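# Move clear prop from casket to bench, close lid

## Task

Lift the transparent prop out of the casket and place it on the bench somewhere outside the casket, then close the casket lid so that it lies flat.

## Robot and tools

Robot: two arms on a table. left_arm (base near scene y = +0.249 m) carries a left hand; right_arm (base near y = -0.301 m) carries a right hand. Each hand has five fingers: little, ring, middle, index and a thumb that can bend and can turn from beside the palm to in front of it. The left hand mirrors the right. show_instructions displays the reference pages and moves nothing.

Frames: the scene frame has its origin at table-top height midway between the arms, +z up, +x out across the table, +y toward left_arm. The table and the fixed cameras use the scene frame. Every hand pose, Hand target and wrist-camera pose in a result is given in that arm's own base frame, and offsets are applied along that arm's base axes.

Hand point: a point that moves with the palm, 0.05 m in front of it and 0.15 m from the wrist flange. Its +z runs along the straightened fingers, +y points out of the palm, and +x runs across the palm away from the thumb on the right hand and toward the thumb on the left. Straight fingertips reach about 0.06 to 0.07 m past the point, and the finger line sits 0.06 m behind it along -y. A bracket on the little-finger side of the wrist can strike things. With the thumb turned in (thumb_turn -1), the hand can close on objects about 0.035 to 0.065 m thick, or on a handle as thin as about 0.025 m.

One row is 28 numbers, each in [-1, 1], and both arms are always included. The first 14 are left_arm: dx, dy, dz, rx, ry, rz, then little, ring, middle, index, thumb_bend, thumb_turn, force_limit, speed. The last 14 are right_arm in the same order. The six pose numbers are an offset, not a pose. They count from that arm's Hand target at the start of the action or move. A value of 1.0 means 0.6 m for dx/dy/dz or 180 degrees for rx/ry/rz. rx, ry, rz form a single rotation vector, and the hand turns about the Hand target position. Sending six zeros asks for the current Hand target again; repeating a nonzero offset moves the target further. The six finger numbers are absolute targets: +1 is open or straight, -1 is curled. For thumb_turn, +1 is beside the palm and -1 is opposite the fingers. force_limit runs from about 0 N at -1 to 10 N at +1 (15 N for the two thumb motors). speed rises from nearly zero at -1 to full at +0.48 and stays full up to +1; at full speed a finger closes in 0.49 s. For a soft grip, use speed -0.94 or lower. To leave a hand as it is, resend the eight hand numbers you last sent to it. If none have been sent yet, send its hand_measured values followed by its hand_force_limit and hand_speed.

Tools:
- execute_actions(actions, cameras): actions is a list of actions. Each action is a list of up to 15 rows, and each row lasts 1/30 s. If an action has fewer than 15 rows, its last row is held for the remaining steps. All rows in one action count from the same starting Hand target. An empty list returns camera images.
- move(target, speed, blend, blocking, cameras): target is one row or a list of up to 15 rows. Every row is an offset from the same starting Hand targets, not from the previous row. Each hand follows a straight path to its target. speed is in m/s, from 0.002 to 4.3 (default 0.25), and turning is capped at twice that value in rad/s. blend is in metres and rounds corners between listed targets; 0 stops at each one. A move lasts at most 10 s. blocking=false returns after about 0.5 s while the move carries on.
- wait(seconds 0 to 10, cameras): lets the scene run with the last commands held.
- stop(cameras): brakes a running move.
- zoom_image(camera, region [x0,y0,x1,y1] in pixels, at most 504 by 504): gives a closer view of the newest image from one camera.
- finished_scene(scene=1): ends the scene for good.
Cameras: cam_head_left, cam_head_right, cam_high, cam_left_wrist, cam_right_wrist, each 672x504. Use ["all"] for every camera or [] for none.

Results: end_effector_position (m) and end_effector_quat_wxyz are in the arm's base frame. Hand target is the last commanded pose, after the controller limits rotation to 40 degrees from the measured orientation. Joint positions, velocities and torques are also reported. hand_measured, hand_stopped_by (moving, target, force, stalled, fault) and hand_load_n follow the six-motor finger order. If hand_load_n drops to about 0 during a hold, the grip has probably been lost. A move adds a move: line: done, off_target, moving, held or fault, plus limits=paced (pose clipped) or limits=held (steps withheld). Hands commonly come to rest 1 to 3 cm short of the command, usually low; this alone does not mean something was touched. To close the gap, resend the missing distance as an offset. MOTOR HOT warns of overheating. At 100 °C the arm drops and stays faulted for 30 to 60 s.

Avoid: dropping the prop or letting it leave the table, which fails the task. Do not strike fixed or heavy things, including the casket and lid, or let parts fall. Keep the arms from pushing on each other and never close one hand on the other hand's fingers. Avoid overloading fingers by pulling, twisting or swinging loads fast. Do not route a path close to an arm's own base; go around it. Do not leave an arm stretched out or pressing toward an unreachable pose, as this heats the motors. To stop pressing against something, command the target back past the hand point. Smooth, slow contact is best, since faster moves hit harder.

Each tool is called after "Request:" as name(argument=value, ...), one argument or row to a line, values as JSON.

Reference images:

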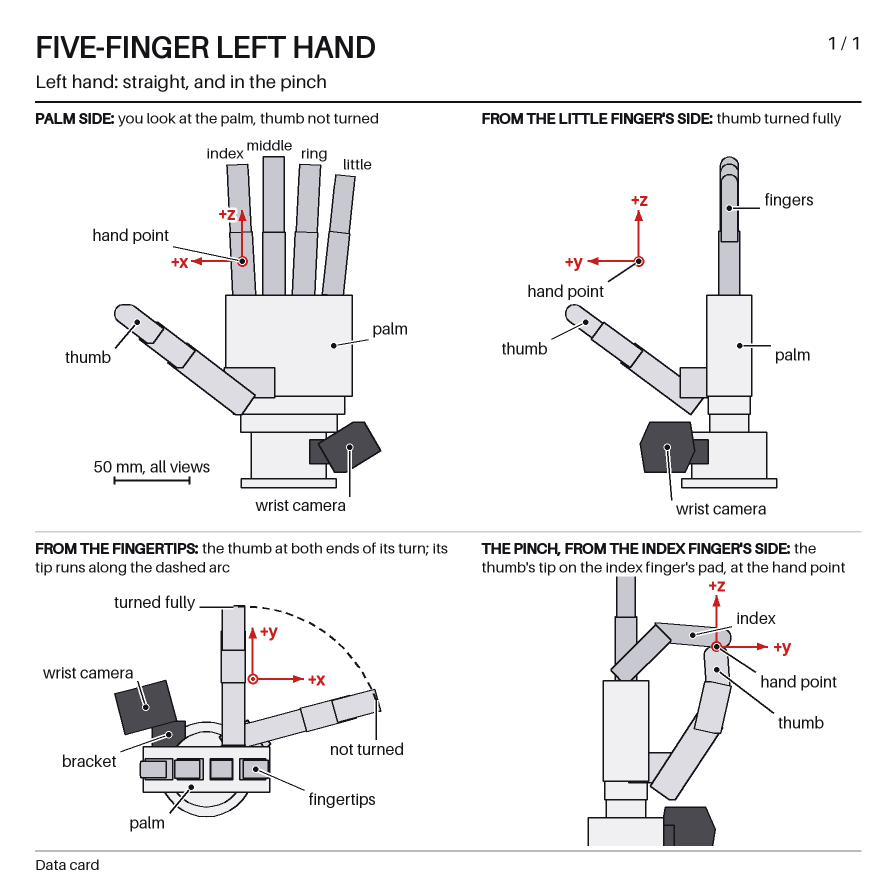

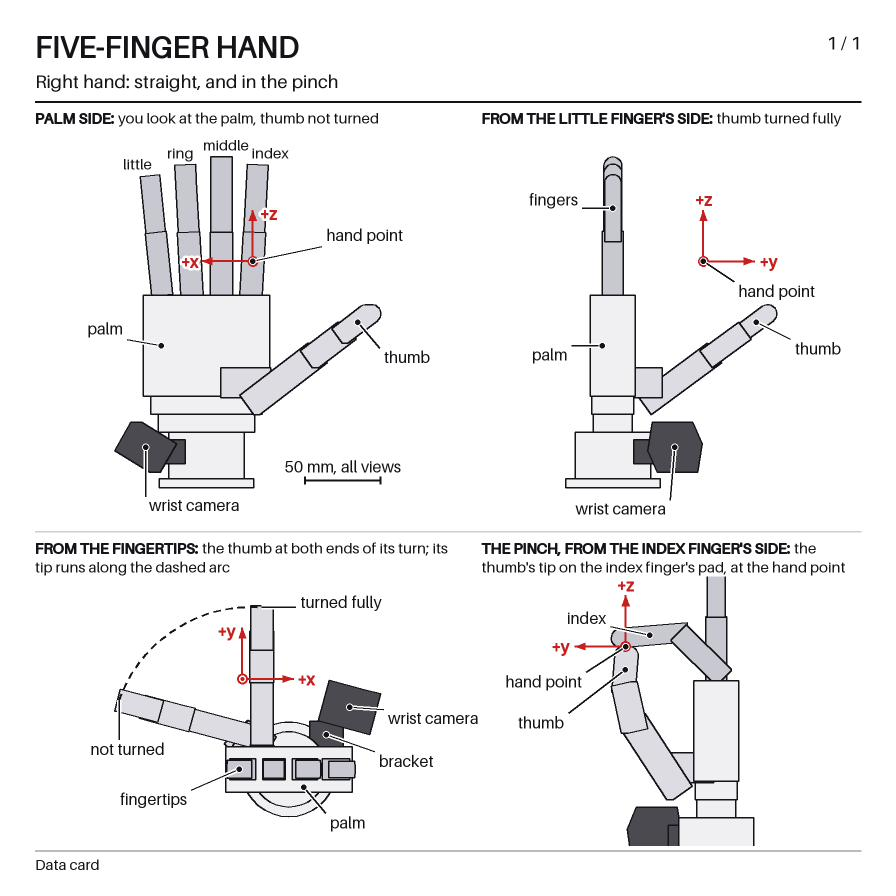

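## Session

Request:
execute_actions(
  actions=[],
)

Scene clock: 0.00 s.
left_arm: end_effector_position=(+0.3531, +0.1905, +0.2078) hand_measured=(+1.000, +1.000, +1.000, +1.000, +1.000, +1.000) hand_load_n=(+0.0, +0.0, +0.5, +0.0, +0.0, +0.0) hand_stopped_by=(target, target, target, target, target, target) hand_force_limit=0.00 hand_speed=-0.80 end_effector_quat_wxyz=(+0.089, +0.887, +0.449, +0.063) | right_arm: end_effector_position=(+0.3916, +0.0682, +0.3083) hand_measured=(+1.000, +1.000, +1.000, +1.000, +1.000, +1.000) hand_load_n=(+0.0, +0.0, +0.5, +0.0, +0.0, +0.0) hand_stopped_by=(target, target, target, target, target, target) hand_force_limit=0.00 hand_speed=-0.80 end_effector_quat_wxyz=(+0.090, -0.548, +0.716, -0.423)
Joint positions: left_arm=[0.723 1.203 1.069 -1.358 0.204 -1.794] | right_arm=[0.422 1.134 1.254 -1.203 0.782 0.481]
Joint velocities: within noise
Joint torques (N m): no reading
Heat: left arm: hottest waist 24 °C; right arm: hottest elbow 27 °C.
Hand target: left_arm +0.3589, +0.1956, +0.2190; +0.086, +0.887, +0.448, +0.076 | right_arm +0.3964, +0.0702, +0.3222; +0.104, -0.541, +0.717, -0.426

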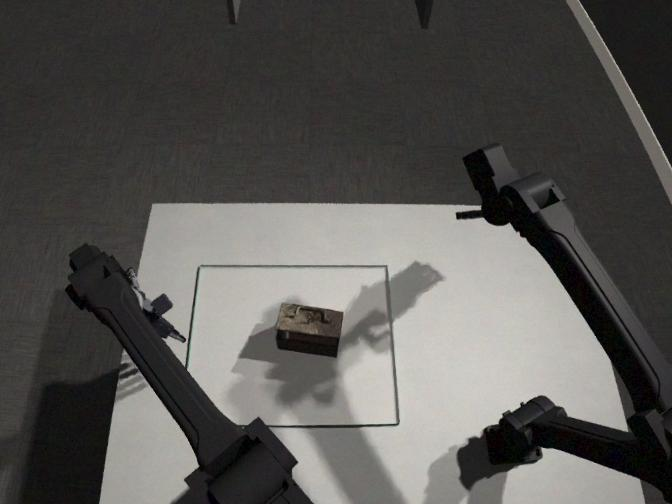

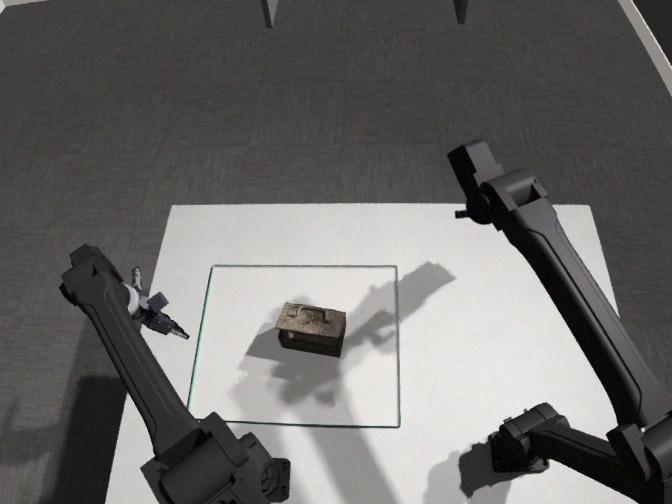

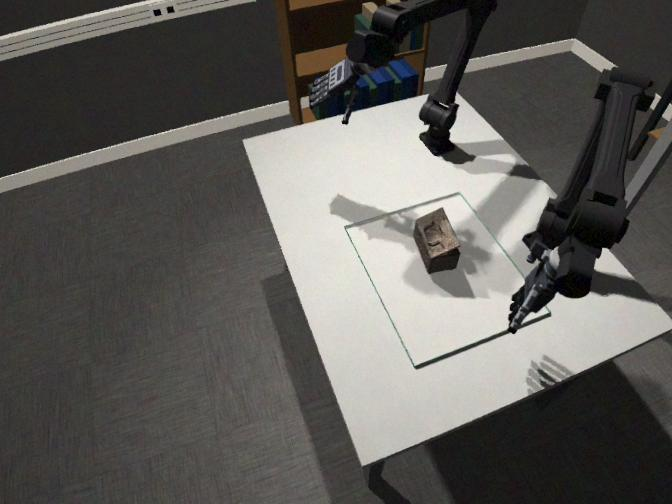

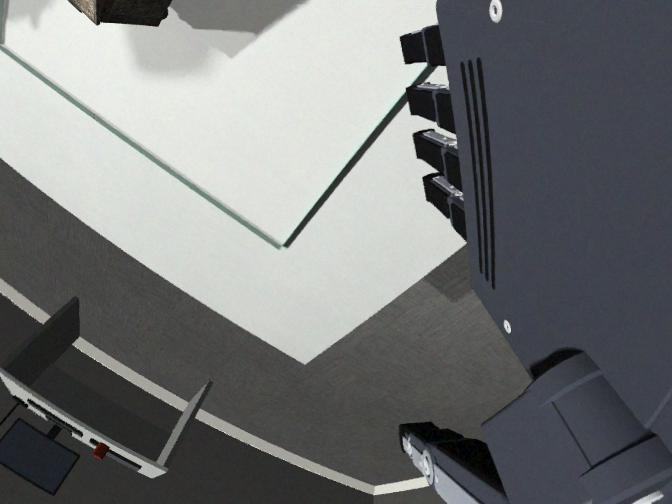

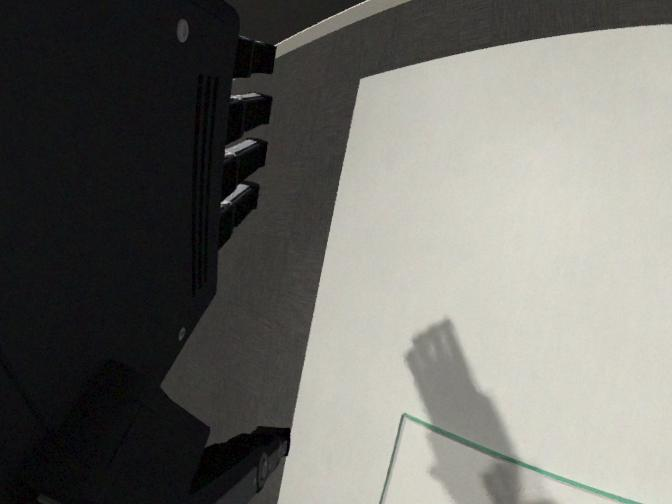

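Request:
zoom_image(
  camera="cam_head_left",
  region=[230, 270, 390, 390],
)

Request:
zoom_image(
  camera="cam_head_right",
  region=[230, 270, 390, 390],
)

Request:
zoom_image(
  camera="cam_high",
  region=[370, 180, 500, 290],
)

Request:
zoom_image(
  camera="cam_left_wrist",
  region=[0, 0, 336, 252],
)

Scaled by 3.150 from the camera's 672x504 image, which has a finer 960x720 frame.

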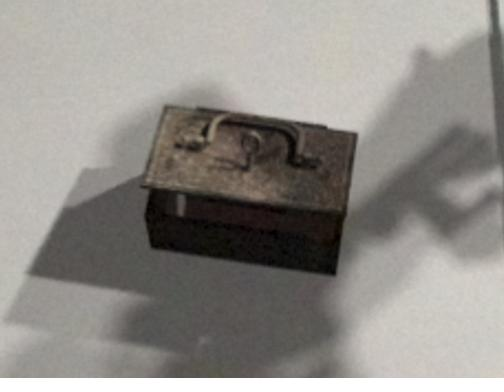

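Scaled by 3.150 from the camera's 672x504 image, which has a finer 960x720 frame.

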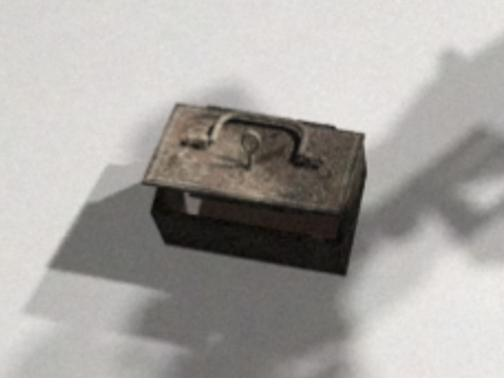

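Scaled by 3.877 from the camera's 672x504 image, which has a finer 960x720 frame.

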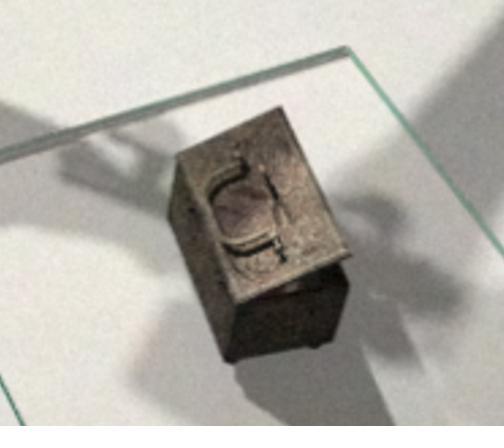

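Scaled by 1.500 from the camera's 672x504 image, which has a finer 960x720 frame.

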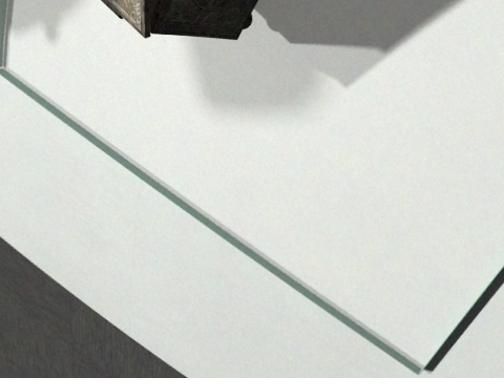

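Request:
move(
  target=[
    [-0.13,-0.33,0.13,-0.024,-0.043,0.098,1,1,1,1,1,1,0,0.3,0,0,0,0,0,0,1,1,1,1,1,1,0,-0.8],
    [-0.265,-0.677,0.0,-0.048,-0.087,0.196,1,1,1,1,1,1,0,0.3,0,0,0,0,0,0,1,1,1,1,1,1,0,-0.8],
  ],
  blend=0.05,
  cameras=["all"],
)

Scene clock: 44.93 s.
left_arm: end_effector_position=(+0.1925, -0.2061, +0.2037) hand_measured=(+1.000, +1.000, +1.000, +1.000, +1.000, +1.000) hand_load_n=(+0.0, +0.0, +0.0, +0.0, +0.0, +0.0) hand_stopped_by=(target, target, target, target, target, target) hand_force_limit=0.00 hand_speed=0.30 end_effector_quat_wxyz=(+0.410, +0.873, +0.192, -0.182) | right_arm: end_effector_position=(+0.3916, +0.0682, +0.3083) hand_measured=(+1.000, +1.000, +1.000, +1.000, +1.000, +1.000) hand_load_n=(+0.0, +0.0, +0.0, +0.0, +0.0, +0.0) hand_stopped_by=(target, target, target, target, target, target) hand_force_limit=0.00 hand_speed=-0.80 end_effector_quat_wxyz=(+0.090, -0.548, +0.716, -0.423)
Joint positions: left_arm=[-0.138 0.784 0.582 -1.453 0.927 -2.1] | right_arm=[0.422 1.134 1.254 -1.203 0.782 0.481]
Joint torques (N m): left_arm=[-2.08 1.03 10.29 -0.13 0.77 -0.22] | right_arm=[-1.44 -8.29 11.3 1.17 0.65 -0.04]
Heat: left arm: hottest elbow 29 °C; right arm: hottest elbow 33 °C.
Hand target: left_arm +0.1999, -0.2106, +0.2190; +0.315, +0.827, +0.466, +0.003 | right_arm +0.3964, +0.0702, +0.3222; +0.104, -0.541, +0.717, -0.426
Off the commanded pose: left_arm 0.018 m, 79 deg; orientation clipped | right_arm 0.015 m, 2 deg.
joint sent to its limit (left arm) — joint 6 (wrist roll), lower limit. The joint targets are off in orientation, not in position.
move: off_target (left_arm, right_arm); limits=paced
camera_calibration:
cam_left_wrist: T_world_to_cam=[[-0.223373, 0.617661, -0.754055, 0.322711], [0.903256, 0.421944, 0.0780521, -0.10307], [0.366379, -0.66367, -0.652157, 0.0366154], [0, 0, 0, 1]] pos_world=[0.151769, -0.131536, 0.275266]

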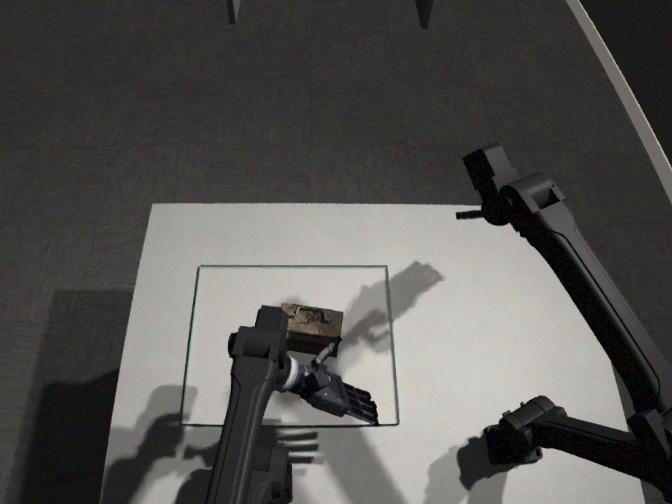

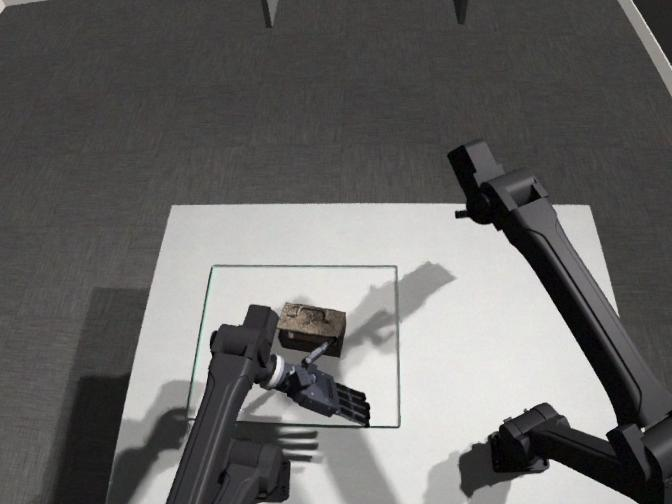

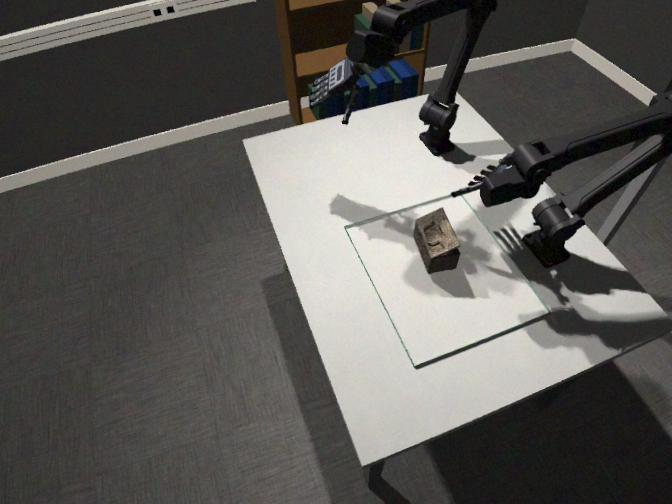

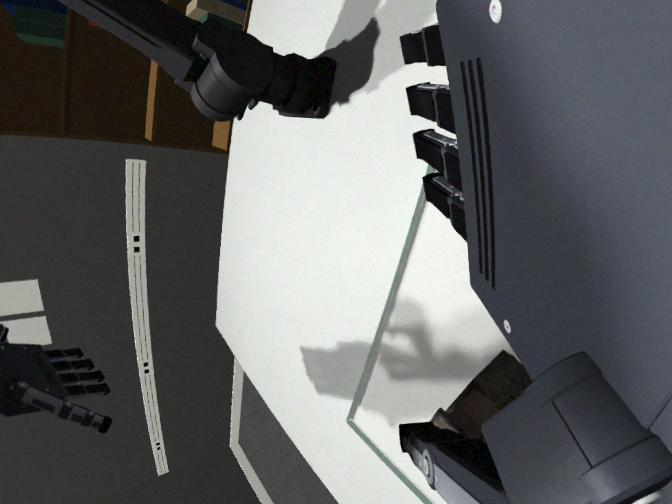

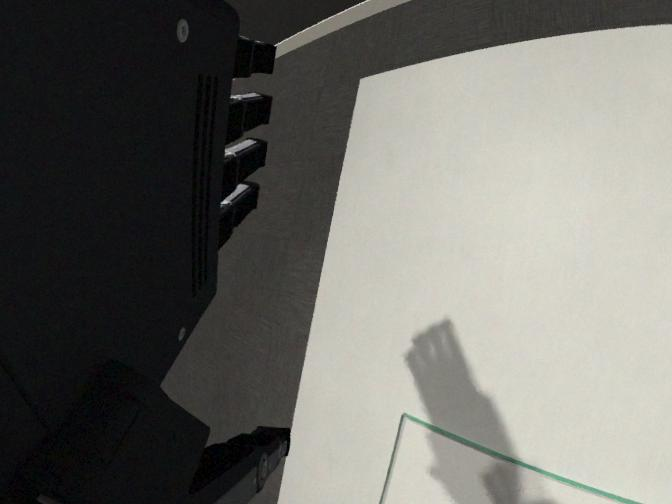

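Request:
move(
  target=[0.0,0.218,0.01,0.216,-0.017,-0.368,1,1,1,1,1,1,0,0.3,0,0,0,0,0,0,1,1,1,1,1,1,0,-0.8],
  cameras=["cam_left_wrist","cam_high"],
)

Scene clock: 69.47 s.
left_arm: end_effector_position=(+0.1912, -0.0783, +0.2000) hand_measured=(+1.000, +1.000, +1.000, +1.000, +1.000, +1.000) hand_load_n=(+0.0, +0.0, +0.0, +0.0, +0.0, +0.0) hand_stopped_by=(target, target, target, target, target, target) hand_force_limit=0.00 hand_speed=0.30 end_effector_quat_wxyz=(+0.003, +0.997, -0.080, -0.019) | right_arm: end_effector_position=(+0.3916, +0.0682, +0.3083) hand_measured=(+1.000, +1.000, +1.000, +1.000, +1.000, +1.000) hand_load_n=(+0.0, -0.5, +0.0, +0.0, +0.0, +0.0) hand_stopped_by=(target, target, target, target, target, target) hand_force_limit=0.00 hand_speed=-0.80 end_effector_quat_wxyz=(+0.090, -0.548, +0.716, -0.423)
Joint positions: left_arm=[-0.072 0.779 0.841 -1.671 0.006 -1.483] | right_arm=[0.422 1.134 1.254 -1.203 0.782 0.481]
Joint torques (N m): left_arm=[-1.32 -1.14 11.84 -0.09 -0.19 -0.01] | right_arm=[-1.14 -8.88 11.3 1.22 0.64 -0.06]
Heat: left arm: hottest elbow 31 °C; right arm: hottest elbow 35 °C.
Hand target: left_arm +0.1999, -0.0797, +0.2249; +0.000, +0.996, -0.086, +0.001 | right_arm +0.3964, +0.0702, +0.3222; +0.104, -0.541, +0.717, -0.426
Off the commanded pose: left_arm 0.026 m, 2 deg | right_arm 0.015 m, 2 deg.
joint sent to its limit (left arm) — joint 4 (wrist pitch), lower limit. The joint targets still meet the commanded pose.
move: off_target (left_arm, right_arm)
camera_calibration:
cam_left_wrist: T_world_to_cam=[[0.4299, 0.902631, -0.0210347, -0.00849043], [0.789532, -0.364528, 0.493719, -0.278539], [0.437978, -0.228857, -0.869367, 0.183229], [0, 0, 0, 1]] pos_world=[0.143315, -0.0519382, 0.296634]
Images, in order (width x height): cam_high 672x504, cam_left_wrist 672x504.

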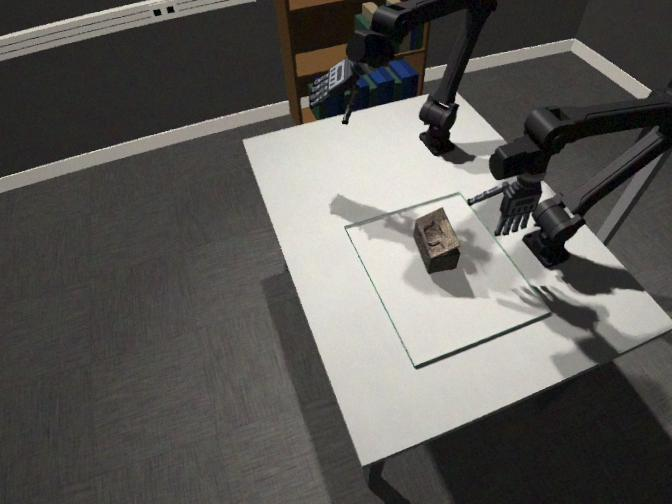

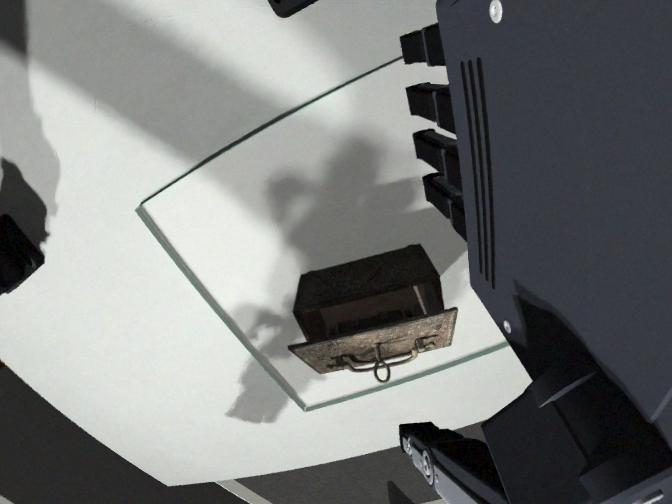

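Request:
zoom_image(
  camera="cam_left_wrist",
  region=[270, 230, 480, 400],
)

Scaled by 2.400 from the camera's 672x504 image, which has a finer 960x720 frame.

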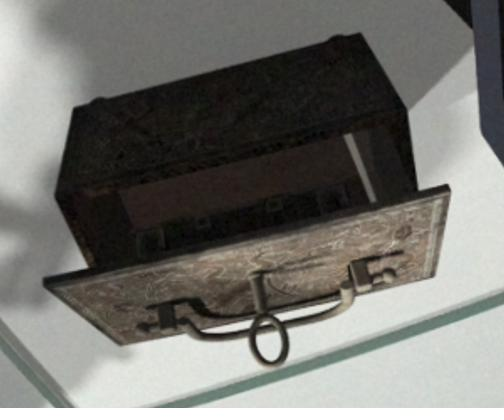

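Request:
move(
  target=[0.02,-0.027,-0.183,0,0,0,-1,-1,-1,-1,1,1,0,0.3,0,0,0,0,0,0,1,1,1,1,1,1,0,-0.8],
  cameras=["cam_left_wrist","cam_head_right","cam_high"],
)

Request:
zoom_image(
  camera="cam_left_wrist",
  region=[230, 200, 530, 460],
)

Scene clock: 136.53 s.
left_arm: end_effector_position=(+0.2106, -0.0944, +0.1195) hand_measured=(-1.000, -1.000, -1.000, -1.000, +1.000, +1.000) hand_load_n=(+0.0, +0.0, +0.0, +0.0, +0.0, +0.0) hand_stopped_by=(target, target, target, target, target, target) hand_force_limit=0.00 hand_speed=0.30 end_effector_quat_wxyz=(+0.001, +0.996, -0.086, +0.002) | right_arm: end_effector_position=(+0.3916, +0.0682, +0.3083) hand_measured=(+1.000, +1.000, +1.000, +1.000, +1.000, +1.000) hand_load_n=(+0.0, +0.0, +0.0, +0.0, +0.0, +0.0) hand_stopped_by=(target, target, target, target, target, target) hand_force_limit=0.00 hand_speed=-0.80 end_effector_quat_wxyz=(+0.090, -0.548, +0.716, -0.423)
Joint positions: left_arm=[-0.15 0.828 0.649 -1.387 0.002 -1.549] | right_arm=[0.422 1.134 1.254 -1.203 0.782 0.481]
Joint torques (N m): left_arm=[-1.79 0.03 7.24 0.64 -0.16 -0.24] | right_arm=[-1.2 -8.53 11.25 1.18 0.66 -0.04]
Heat: left arm: hottest elbow 35 °C; right arm: hottest elbow 38 °C.
Hand target: left_arm +0.2119, -0.0959, +0.1151; +0.000, +0.996, -0.086, +0.001 | right_arm +0.3964, +0.0702, +0.3222; +0.104, -0.541, +0.717, -0.426
Off the commanded pose: left_arm 0.005 m, 0 deg | right_arm 0.015 m, 2 deg.
move: off_target (right_arm)
camera_calibration:
cam_left_wrist: T_world_to_cam=[[0.441417, 0.897298, -0.00255967, -0.00917488], [0.763205, -0.373948, 0.526955, -0.25927], [0.471879, -0.23456, -0.849889, 0.0910753], [0, 0, 0, 1]] pos_world=[0.15895, -0.0673583, 0.214004]
Images, in order (width x height): cam_head_right 672x504, cam_high 672x504, cam_left_wrist 672x504.

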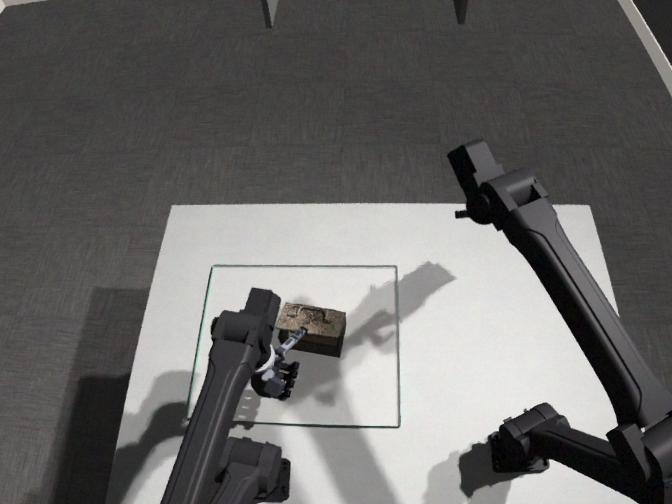

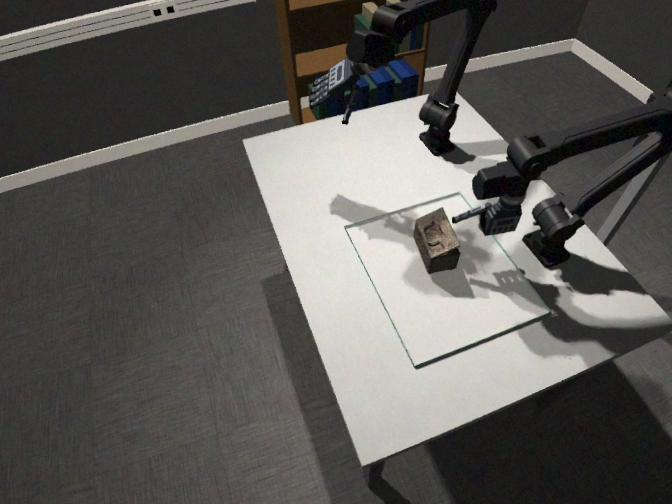

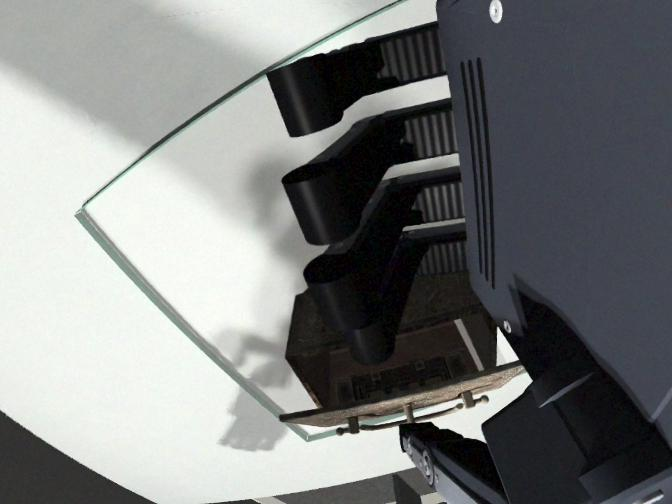

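Scaled by 1.680 from the camera's 672x504 image, which has a finer 960x720 frame.

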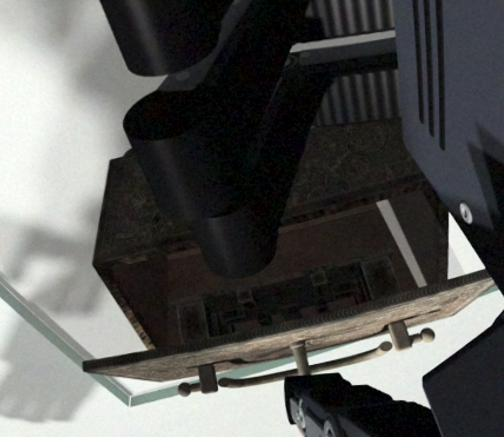

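Request:
move(
  target=[
    [-0.05,0.004,0,-0.0095,-0.0547,0,-1,-1,-1,-1,1,1,0,0.3,0,0,0,0,0,0,1,1,1,1,1,1,0,-0.8],
    [-0.035,0.004,-0.11,-0.0095,-0.0547,0,-1,-1,-1,-1,1,1,0,0.3,0,0,0,0,0,0,1,1,1,1,1,1,0,-0.8],
  ],
  cameras=["cam_left_wrist","cam_high"],
  speed=0.15,
)

Request:
zoom_image(
  camera="cam_left_wrist",
  region=[230, 250, 530, 504],
)

Request:
zoom_image(
  camera="cam_high",
  region=[400, 160, 560, 290],
)

Scene clock: 174.27 s.
left_arm: end_effector_position=(+0.1898, -0.0938, +0.0528) hand_measured=(-1.000, -1.000, -1.000, -1.000, +1.000, +1.000) hand_load_n=(+0.0, +0.0, +0.0, +0.0, -0.5, +0.0) hand_stopped_by=(target, target, target, target, target, target) hand_force_limit=0.00 hand_speed=0.30 end_effector_quat_wxyz=(+0.008, +0.992, -0.086, +0.088) | right_arm: end_effector_position=(+0.3916, +0.0682, +0.3083) hand_measured=(+1.000, +1.000, +1.000, +1.000, +1.000, +1.000) hand_load_n=(-0.5, +0.0, +0.0, +0.5, +0.0, +0.0) hand_stopped_by=(target, target, target, target, target, target) hand_force_limit=0.00 hand_speed=-0.80 end_effector_quat_wxyz=(+0.090, -0.548, +0.716, -0.423)
Joint positions: left_arm=[-0.165 0.632 0.373 -1.135 0.002 -1.563] | right_arm=[0.422 1.134 1.254 -1.203 0.782 0.481]
Joint torques (N m): left_arm=[-1.08 2.55 7.36 1.36 -0.13 -0.15] | right_arm=[-1.49 -8.12 11.29 1.07 0.64 -0.04]
Heat: left arm: hottest elbow 33 °C; right arm: hottest elbow 38 °C.
Hand target: left_arm +0.1910, -0.0936, +0.0492; +0.007, +0.992, -0.086, +0.088 | right_arm +0.3964, +0.0702, +0.3222; +0.104, -0.541, +0.717, -0.426
Off the commanded pose: left_arm 0.004 m, 0 deg | right_arm 0.015 m, 2 deg.
move: off_target (right_arm)
camera_calibration:
cam_left_wrist: T_world_to_cam=[[0.438265, 0.897621, 0.0469041, -0.00259972], [0.66187, -0.357586, 0.658833, -0.194269], [0.608155, -0.257699, -0.750826, 0.0110633], [0, 0, 0, 1]] pos_world=[0.122992, -0.0642834, 0.13642]
Images, in order (width x height): cam_high 672x504, cam_left_wrist 672x504.

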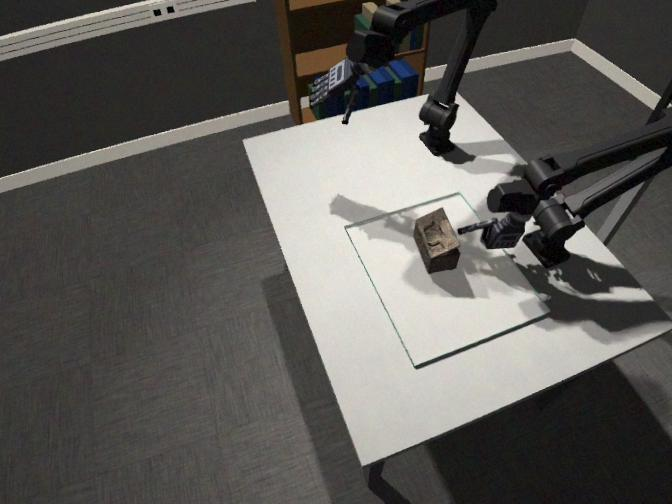

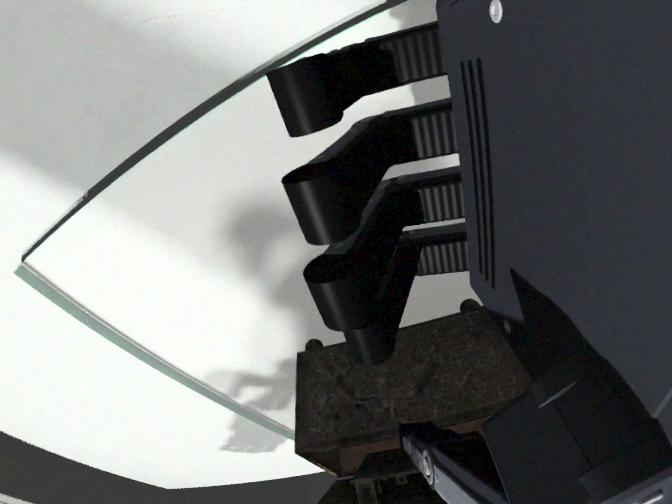

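Scaled by 1.680 from the camera's 672x504 image, which has a finer 960x720 frame.

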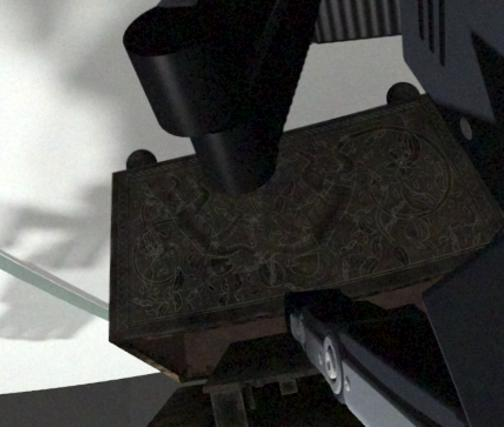

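Scaled by 3.150 from the camera's 672x504 image, which has a finer 960x720 frame.

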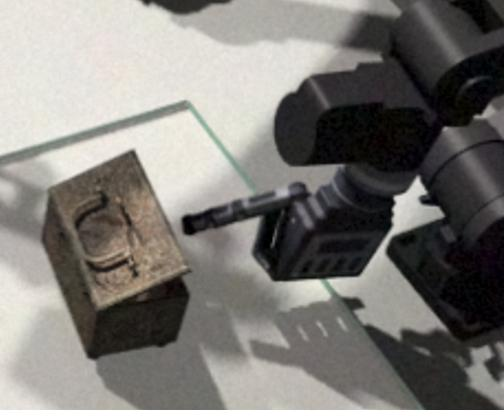

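Request:
move(
  target=[
    [0.0,0.0,0.0097,0,0,0,-1,-1,-1,-1,1,1,0,0.3,0,0,0,0,0,0,1,1,1,1,1,1,0,-0.8],
    [0.0993,-0.012,0.0097,0,0,0,-1,-1,-1,-1,1,1,0,0.3,0,0,0,0,0,0,1,1,1,1,1,1,0,-0.8],
  ],
  cameras=["cam_left_wrist","cam_high","cam_head_left"],
  speed=0.06,
)

Request:
zoom_image(
  camera="cam_left_wrist",
  region=[230, 250, 530, 504],
)

Request:
zoom_image(
  camera="cam_high",
  region=[400, 160, 560, 290],
)

Request:
zoom_image(
  camera="cam_head_left",
  region=[240, 270, 380, 390],
)

Scene clock: 191.60 s.
left_arm: end_effector_position=(+0.2149, -0.0970, +0.0315) hand_measured=(-1.000, -1.000, -1.000, -1.000, +1.000, +1.000) hand_load_n=(+0.0, +0.0, +0.0, +0.0, -0.5, -1.0) hand_stopped_by=(target, target, target, target, target, target) hand_force_limit=0.00 hand_speed=0.30 end_effector_quat_wxyz=(+0.005, +0.995, -0.091, +0.049) | right_arm: end_effector_position=(+0.3916, +0.0682, +0.3083) hand_measured=(+1.000, +1.000, +1.000, +1.000, +1.000, +1.000) hand_load_n=(-0.5, +0.0, +0.0, +0.0, +0.0, +0.0) hand_stopped_by=(target, target, target, target, target, target) hand_force_limit=0.00 hand_speed=-0.80 end_effector_quat_wxyz=(+0.090, -0.548, +0.716, -0.423)
Joint positions: left_arm=[-0.159 0.869 0.413 -1.017 0.002 -1.547] | right_arm=[0.422 1.134 1.254 -1.203 0.782 0.481]
Joint torques (N m): left_arm=[0.38 -0.56 11.58 1.47 -0.04 -0.2] | right_arm=[-1.73 -8.23 11.47 1.02 0.64 -0.03]
Heat: left arm: hottest elbow 33 °C; right arm: hottest elbow 39 °C.
Hand target: left_arm +0.2505, -0.1008, +0.0550; +0.007, +0.992, -0.086, +0.088 | right_arm +0.3964, +0.0702, +0.3222; +0.104, -0.541, +0.717, -0.426
Off the commanded pose: left_arm 0.043 m, 5 deg | right_arm 0.015 m, 2 deg.
move: off_target (left_arm, right_arm)
camera_calibration:
cam_left_wrist: T_world_to_cam=[[0.449246, 0.893037, 0.0257265, -0.0119391], [0.707387, -0.373148, 0.600304, -0.20739], [0.545693, -0.251486, -0.799358, -0.00542031], [0, 0, 0, 1]] pos_world=[0.155026, -0.0680882, 0.120471]
Images, in order (width x height): cam_head_left 672x504, cam_high 672x504, cam_left_wrist 672x504.

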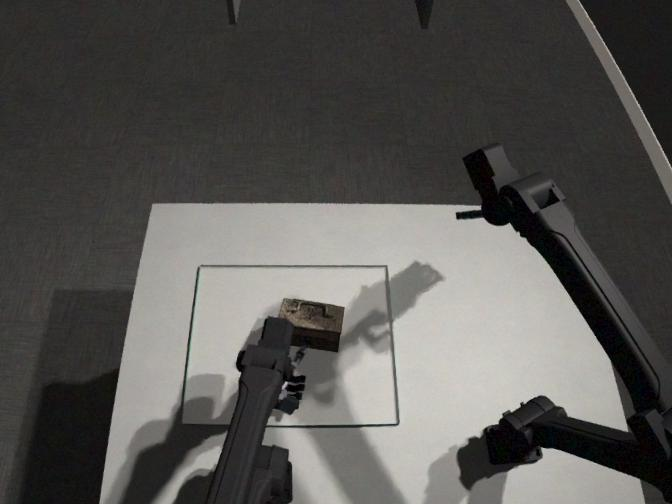

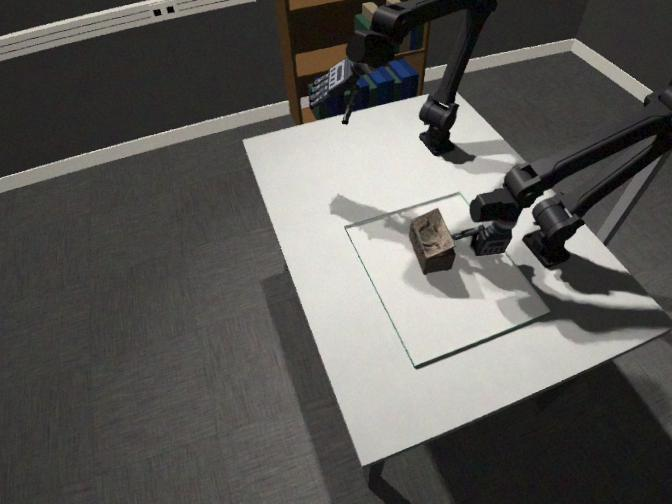

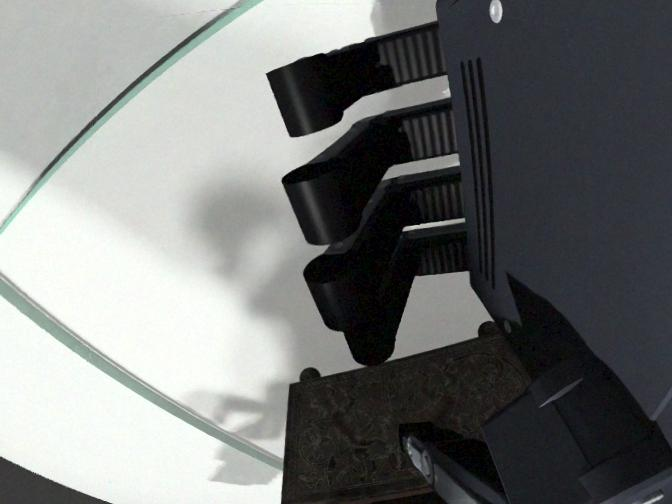

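Scaled by 1.680 from the camera's 672x504 image, which has a finer 960x720 frame.

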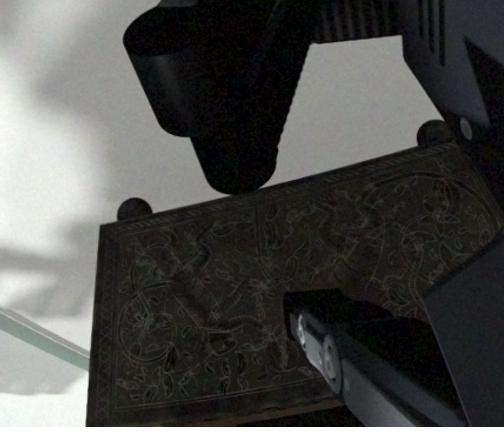

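Scaled by 3.150 from the camera's 672x504 image, which has a finer 960x720 frame.

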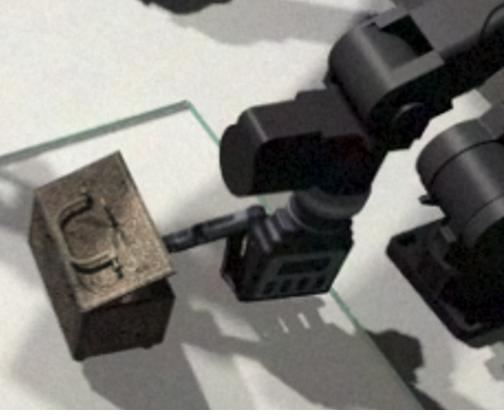

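Scaled by 3.600 from the camera's 672x504 image, which has a finer 960x720 frame.

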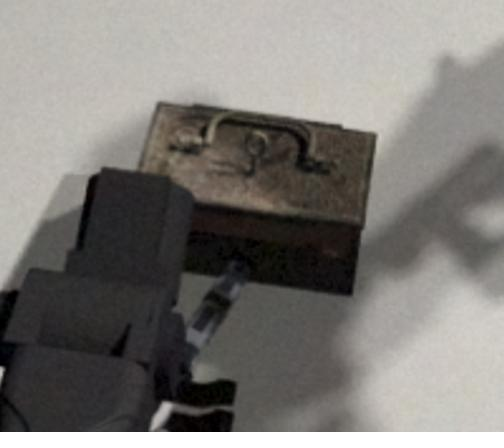

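Request:
move(
  target=[
    [-0.109,0.012,0.02,0,0,0,-1,-1,-1,-1,1,1,0,0.3,0,0,0,0,0,0,1,1,1,1,1,1,0,-0.8],
  ],
  cameras=["cam_left_wrist","cam_high"],
  speed=0.15,
)

Request:
zoom_image(
  camera="cam_left_wrist",
  region=[230, 250, 530, 504],
)

Scene clock: 196.00 s.
left_arm: end_effector_position=(+0.1901, -0.0934, +0.0691) hand_measured=(-1.000, -1.000, -1.000, -1.000, +1.000, +1.000) hand_load_n=(+0.0, +0.0, +0.0, +0.0, +0.0, +0.0) hand_stopped_by=(target, target, target, target, target, target) hand_force_limit=0.00 hand_speed=0.30 end_effector_quat_wxyz=(+0.008, +0.992, -0.086, +0.092) | right_arm: end_effector_position=(+0.3916, +0.0682, +0.3083) hand_measured=(+1.000, +1.000, +1.000, +1.000, +1.000, +1.000) hand_load_n=(+0.0, +0.0, +0.0, +0.0, +0.0, +0.0) hand_stopped_by=(target, target, target, target, target, target) hand_force_limit=0.00 hand_speed=-0.80 end_effector_quat_wxyz=(+0.090, -0.548, +0.716, -0.423)
Joint positions: left_arm=[-0.162 0.605 0.408 -1.188 0.002 -1.561] | right_arm=[0.422 1.134 1.254 -1.203 0.782 0.481]
Joint torques (N m): left_arm=[-1.32 1.08 7.38 0.38 -0.14 -0.19] | right_arm=[-0.85 -8.76 11.52 1.2 0.64 -0.07]
Heat: left arm: hottest elbow 34 °C; right arm: hottest elbow 39 °C.
Hand target: left_arm +0.1851, -0.0936, +0.0670; +0.007, +0.992, -0.086, +0.088 | right_arm +0.3964, +0.0702, +0.3222; +0.104, -0.541, +0.717, -0.426
Off the commanded pose: left_arm 0.005 m, 1 deg | right_arm 0.015 m, 2 deg.
move: off_target (right_arm)
camera_calibration:
cam_left_wrist: T_world_to_cam=[[0.437515, 0.897832, 0.0497845, -0.00390209], [0.656196, -0.356639, 0.664993, -0.2043], [0.614807, -0.258276, -0.745189, 0.0215836], [0, 0, 0, 1]] pos_world=[0.122498, -0.0637834, 0.152136]
Images, in order (width x height): cam_high 672x504, cam_left_wrist 672x504.

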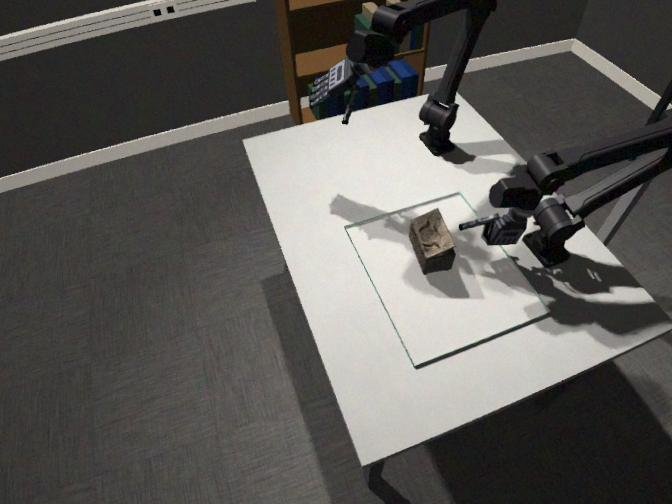

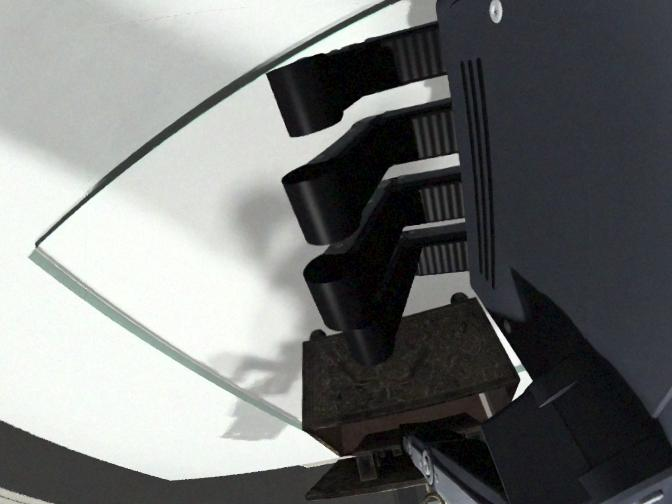

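Scaled by 1.680 from the camera's 672x504 image, which has a finer 960x720 frame.

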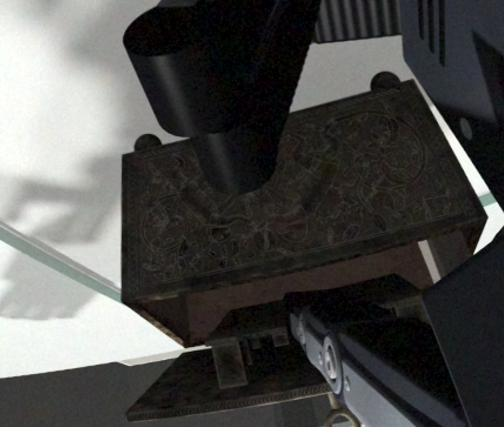

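Request:
move(
  target=[
    [0.025,-0.0015,-0.005,-0.0047,-0.0274,0,-1,-1,-1,-1,1,1,0,0.3,0,0,0,0,0,0,1,1,1,1,1,1,0,-0.8],
  ],
  cameras=["cam_left_wrist"],
  speed=0.1,
)

Request:
zoom_image(
  camera="cam_left_wrist",
  region=[230, 250, 530, 504],
)

Scene clock: 216.50 s.
left_arm: end_effector_position=(+0.1978, -0.0947, +0.0645) hand_measured=(-1.000, -1.000, -1.000, -1.000, +1.000, +1.000) hand_load_n=(+0.0, +0.0, +0.0, +0.0, +0.0, +0.0) hand_stopped_by=(target, target, target, target, target, target) hand_force_limit=0.00 hand_speed=0.30 end_effector_quat_wxyz=(+0.011, +0.989, -0.086, +0.122) | right_arm: end_effector_position=(+0.3916, +0.0682, +0.3083) hand_measured=(+1.000, +1.000, +1.000, +1.000, +1.000, +1.000) hand_load_n=(+0.0, +0.0, +0.0, +0.0, +0.0, +0.0) hand_stopped_by=(target, target, target, target, target, target) hand_force_limit=0.00 hand_speed=-0.80 end_effector_quat_wxyz=(+0.090, -0.548, +0.716, -0.423)
Joint positions: left_arm=[-0.162 0.578 0.374 -1.121 0.002 -1.561] | right_arm=[0.422 1.134 1.254 -1.203 0.782 0.481]
Joint torques (N m): left_arm=[-0.62 1.44 7.6 1.48 -0.05 -0.1] | right_arm=[-1.38 -8 11.38 1.09 0.66 0]
Heat: left arm: hottest elbow 32 °C; right arm: hottest elbow 39 °C.
Hand target: left_arm +0.2001, -0.0945, +0.0639; +0.011, +0.988, -0.086, +0.131 | right_arm +0.3964, +0.0702, +0.3222; +0.104, -0.541, +0.717, -0.426
Off the commanded pose: left_arm 0.002 m, 1 deg | right_arm 0.015 m, 2 deg.
move: off_target (right_arm)
camera_calibration:
cam_left_wrist: T_world_to_cam=[[0.434026, 0.898401, 0.0670571, -0.0063166], [0.615145, -0.349916, 0.70651, -0.200557], [0.658194, -0.265394, -0.704519, 0.00118297], [0, 0, 0, 1]] pos_world=[0.125335, -0.0641894, 0.142953]
Images, in order (width x height): cam_left_wrist 672x504.

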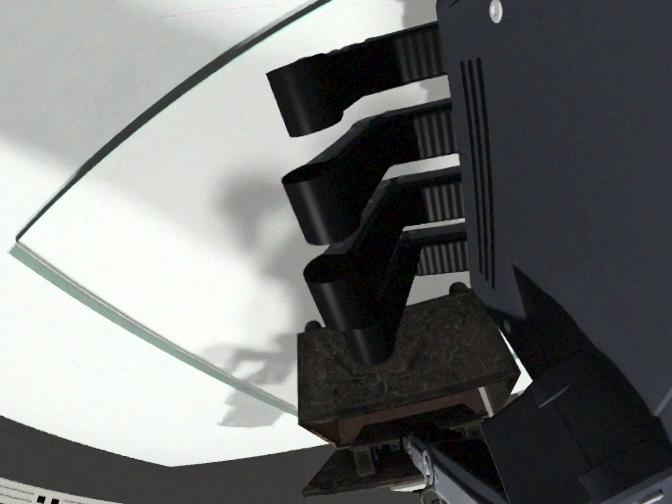

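Scaled by 1.680 from the camera's 672x504 image, which has a finer 960x720 frame.

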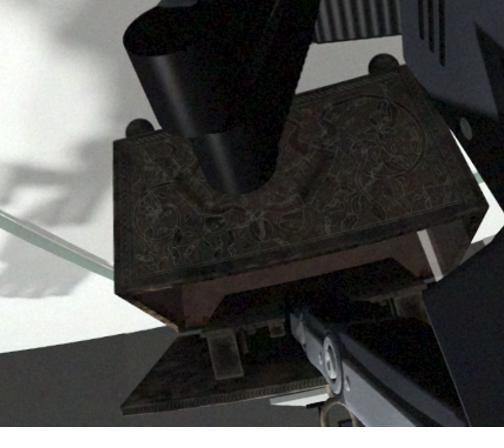

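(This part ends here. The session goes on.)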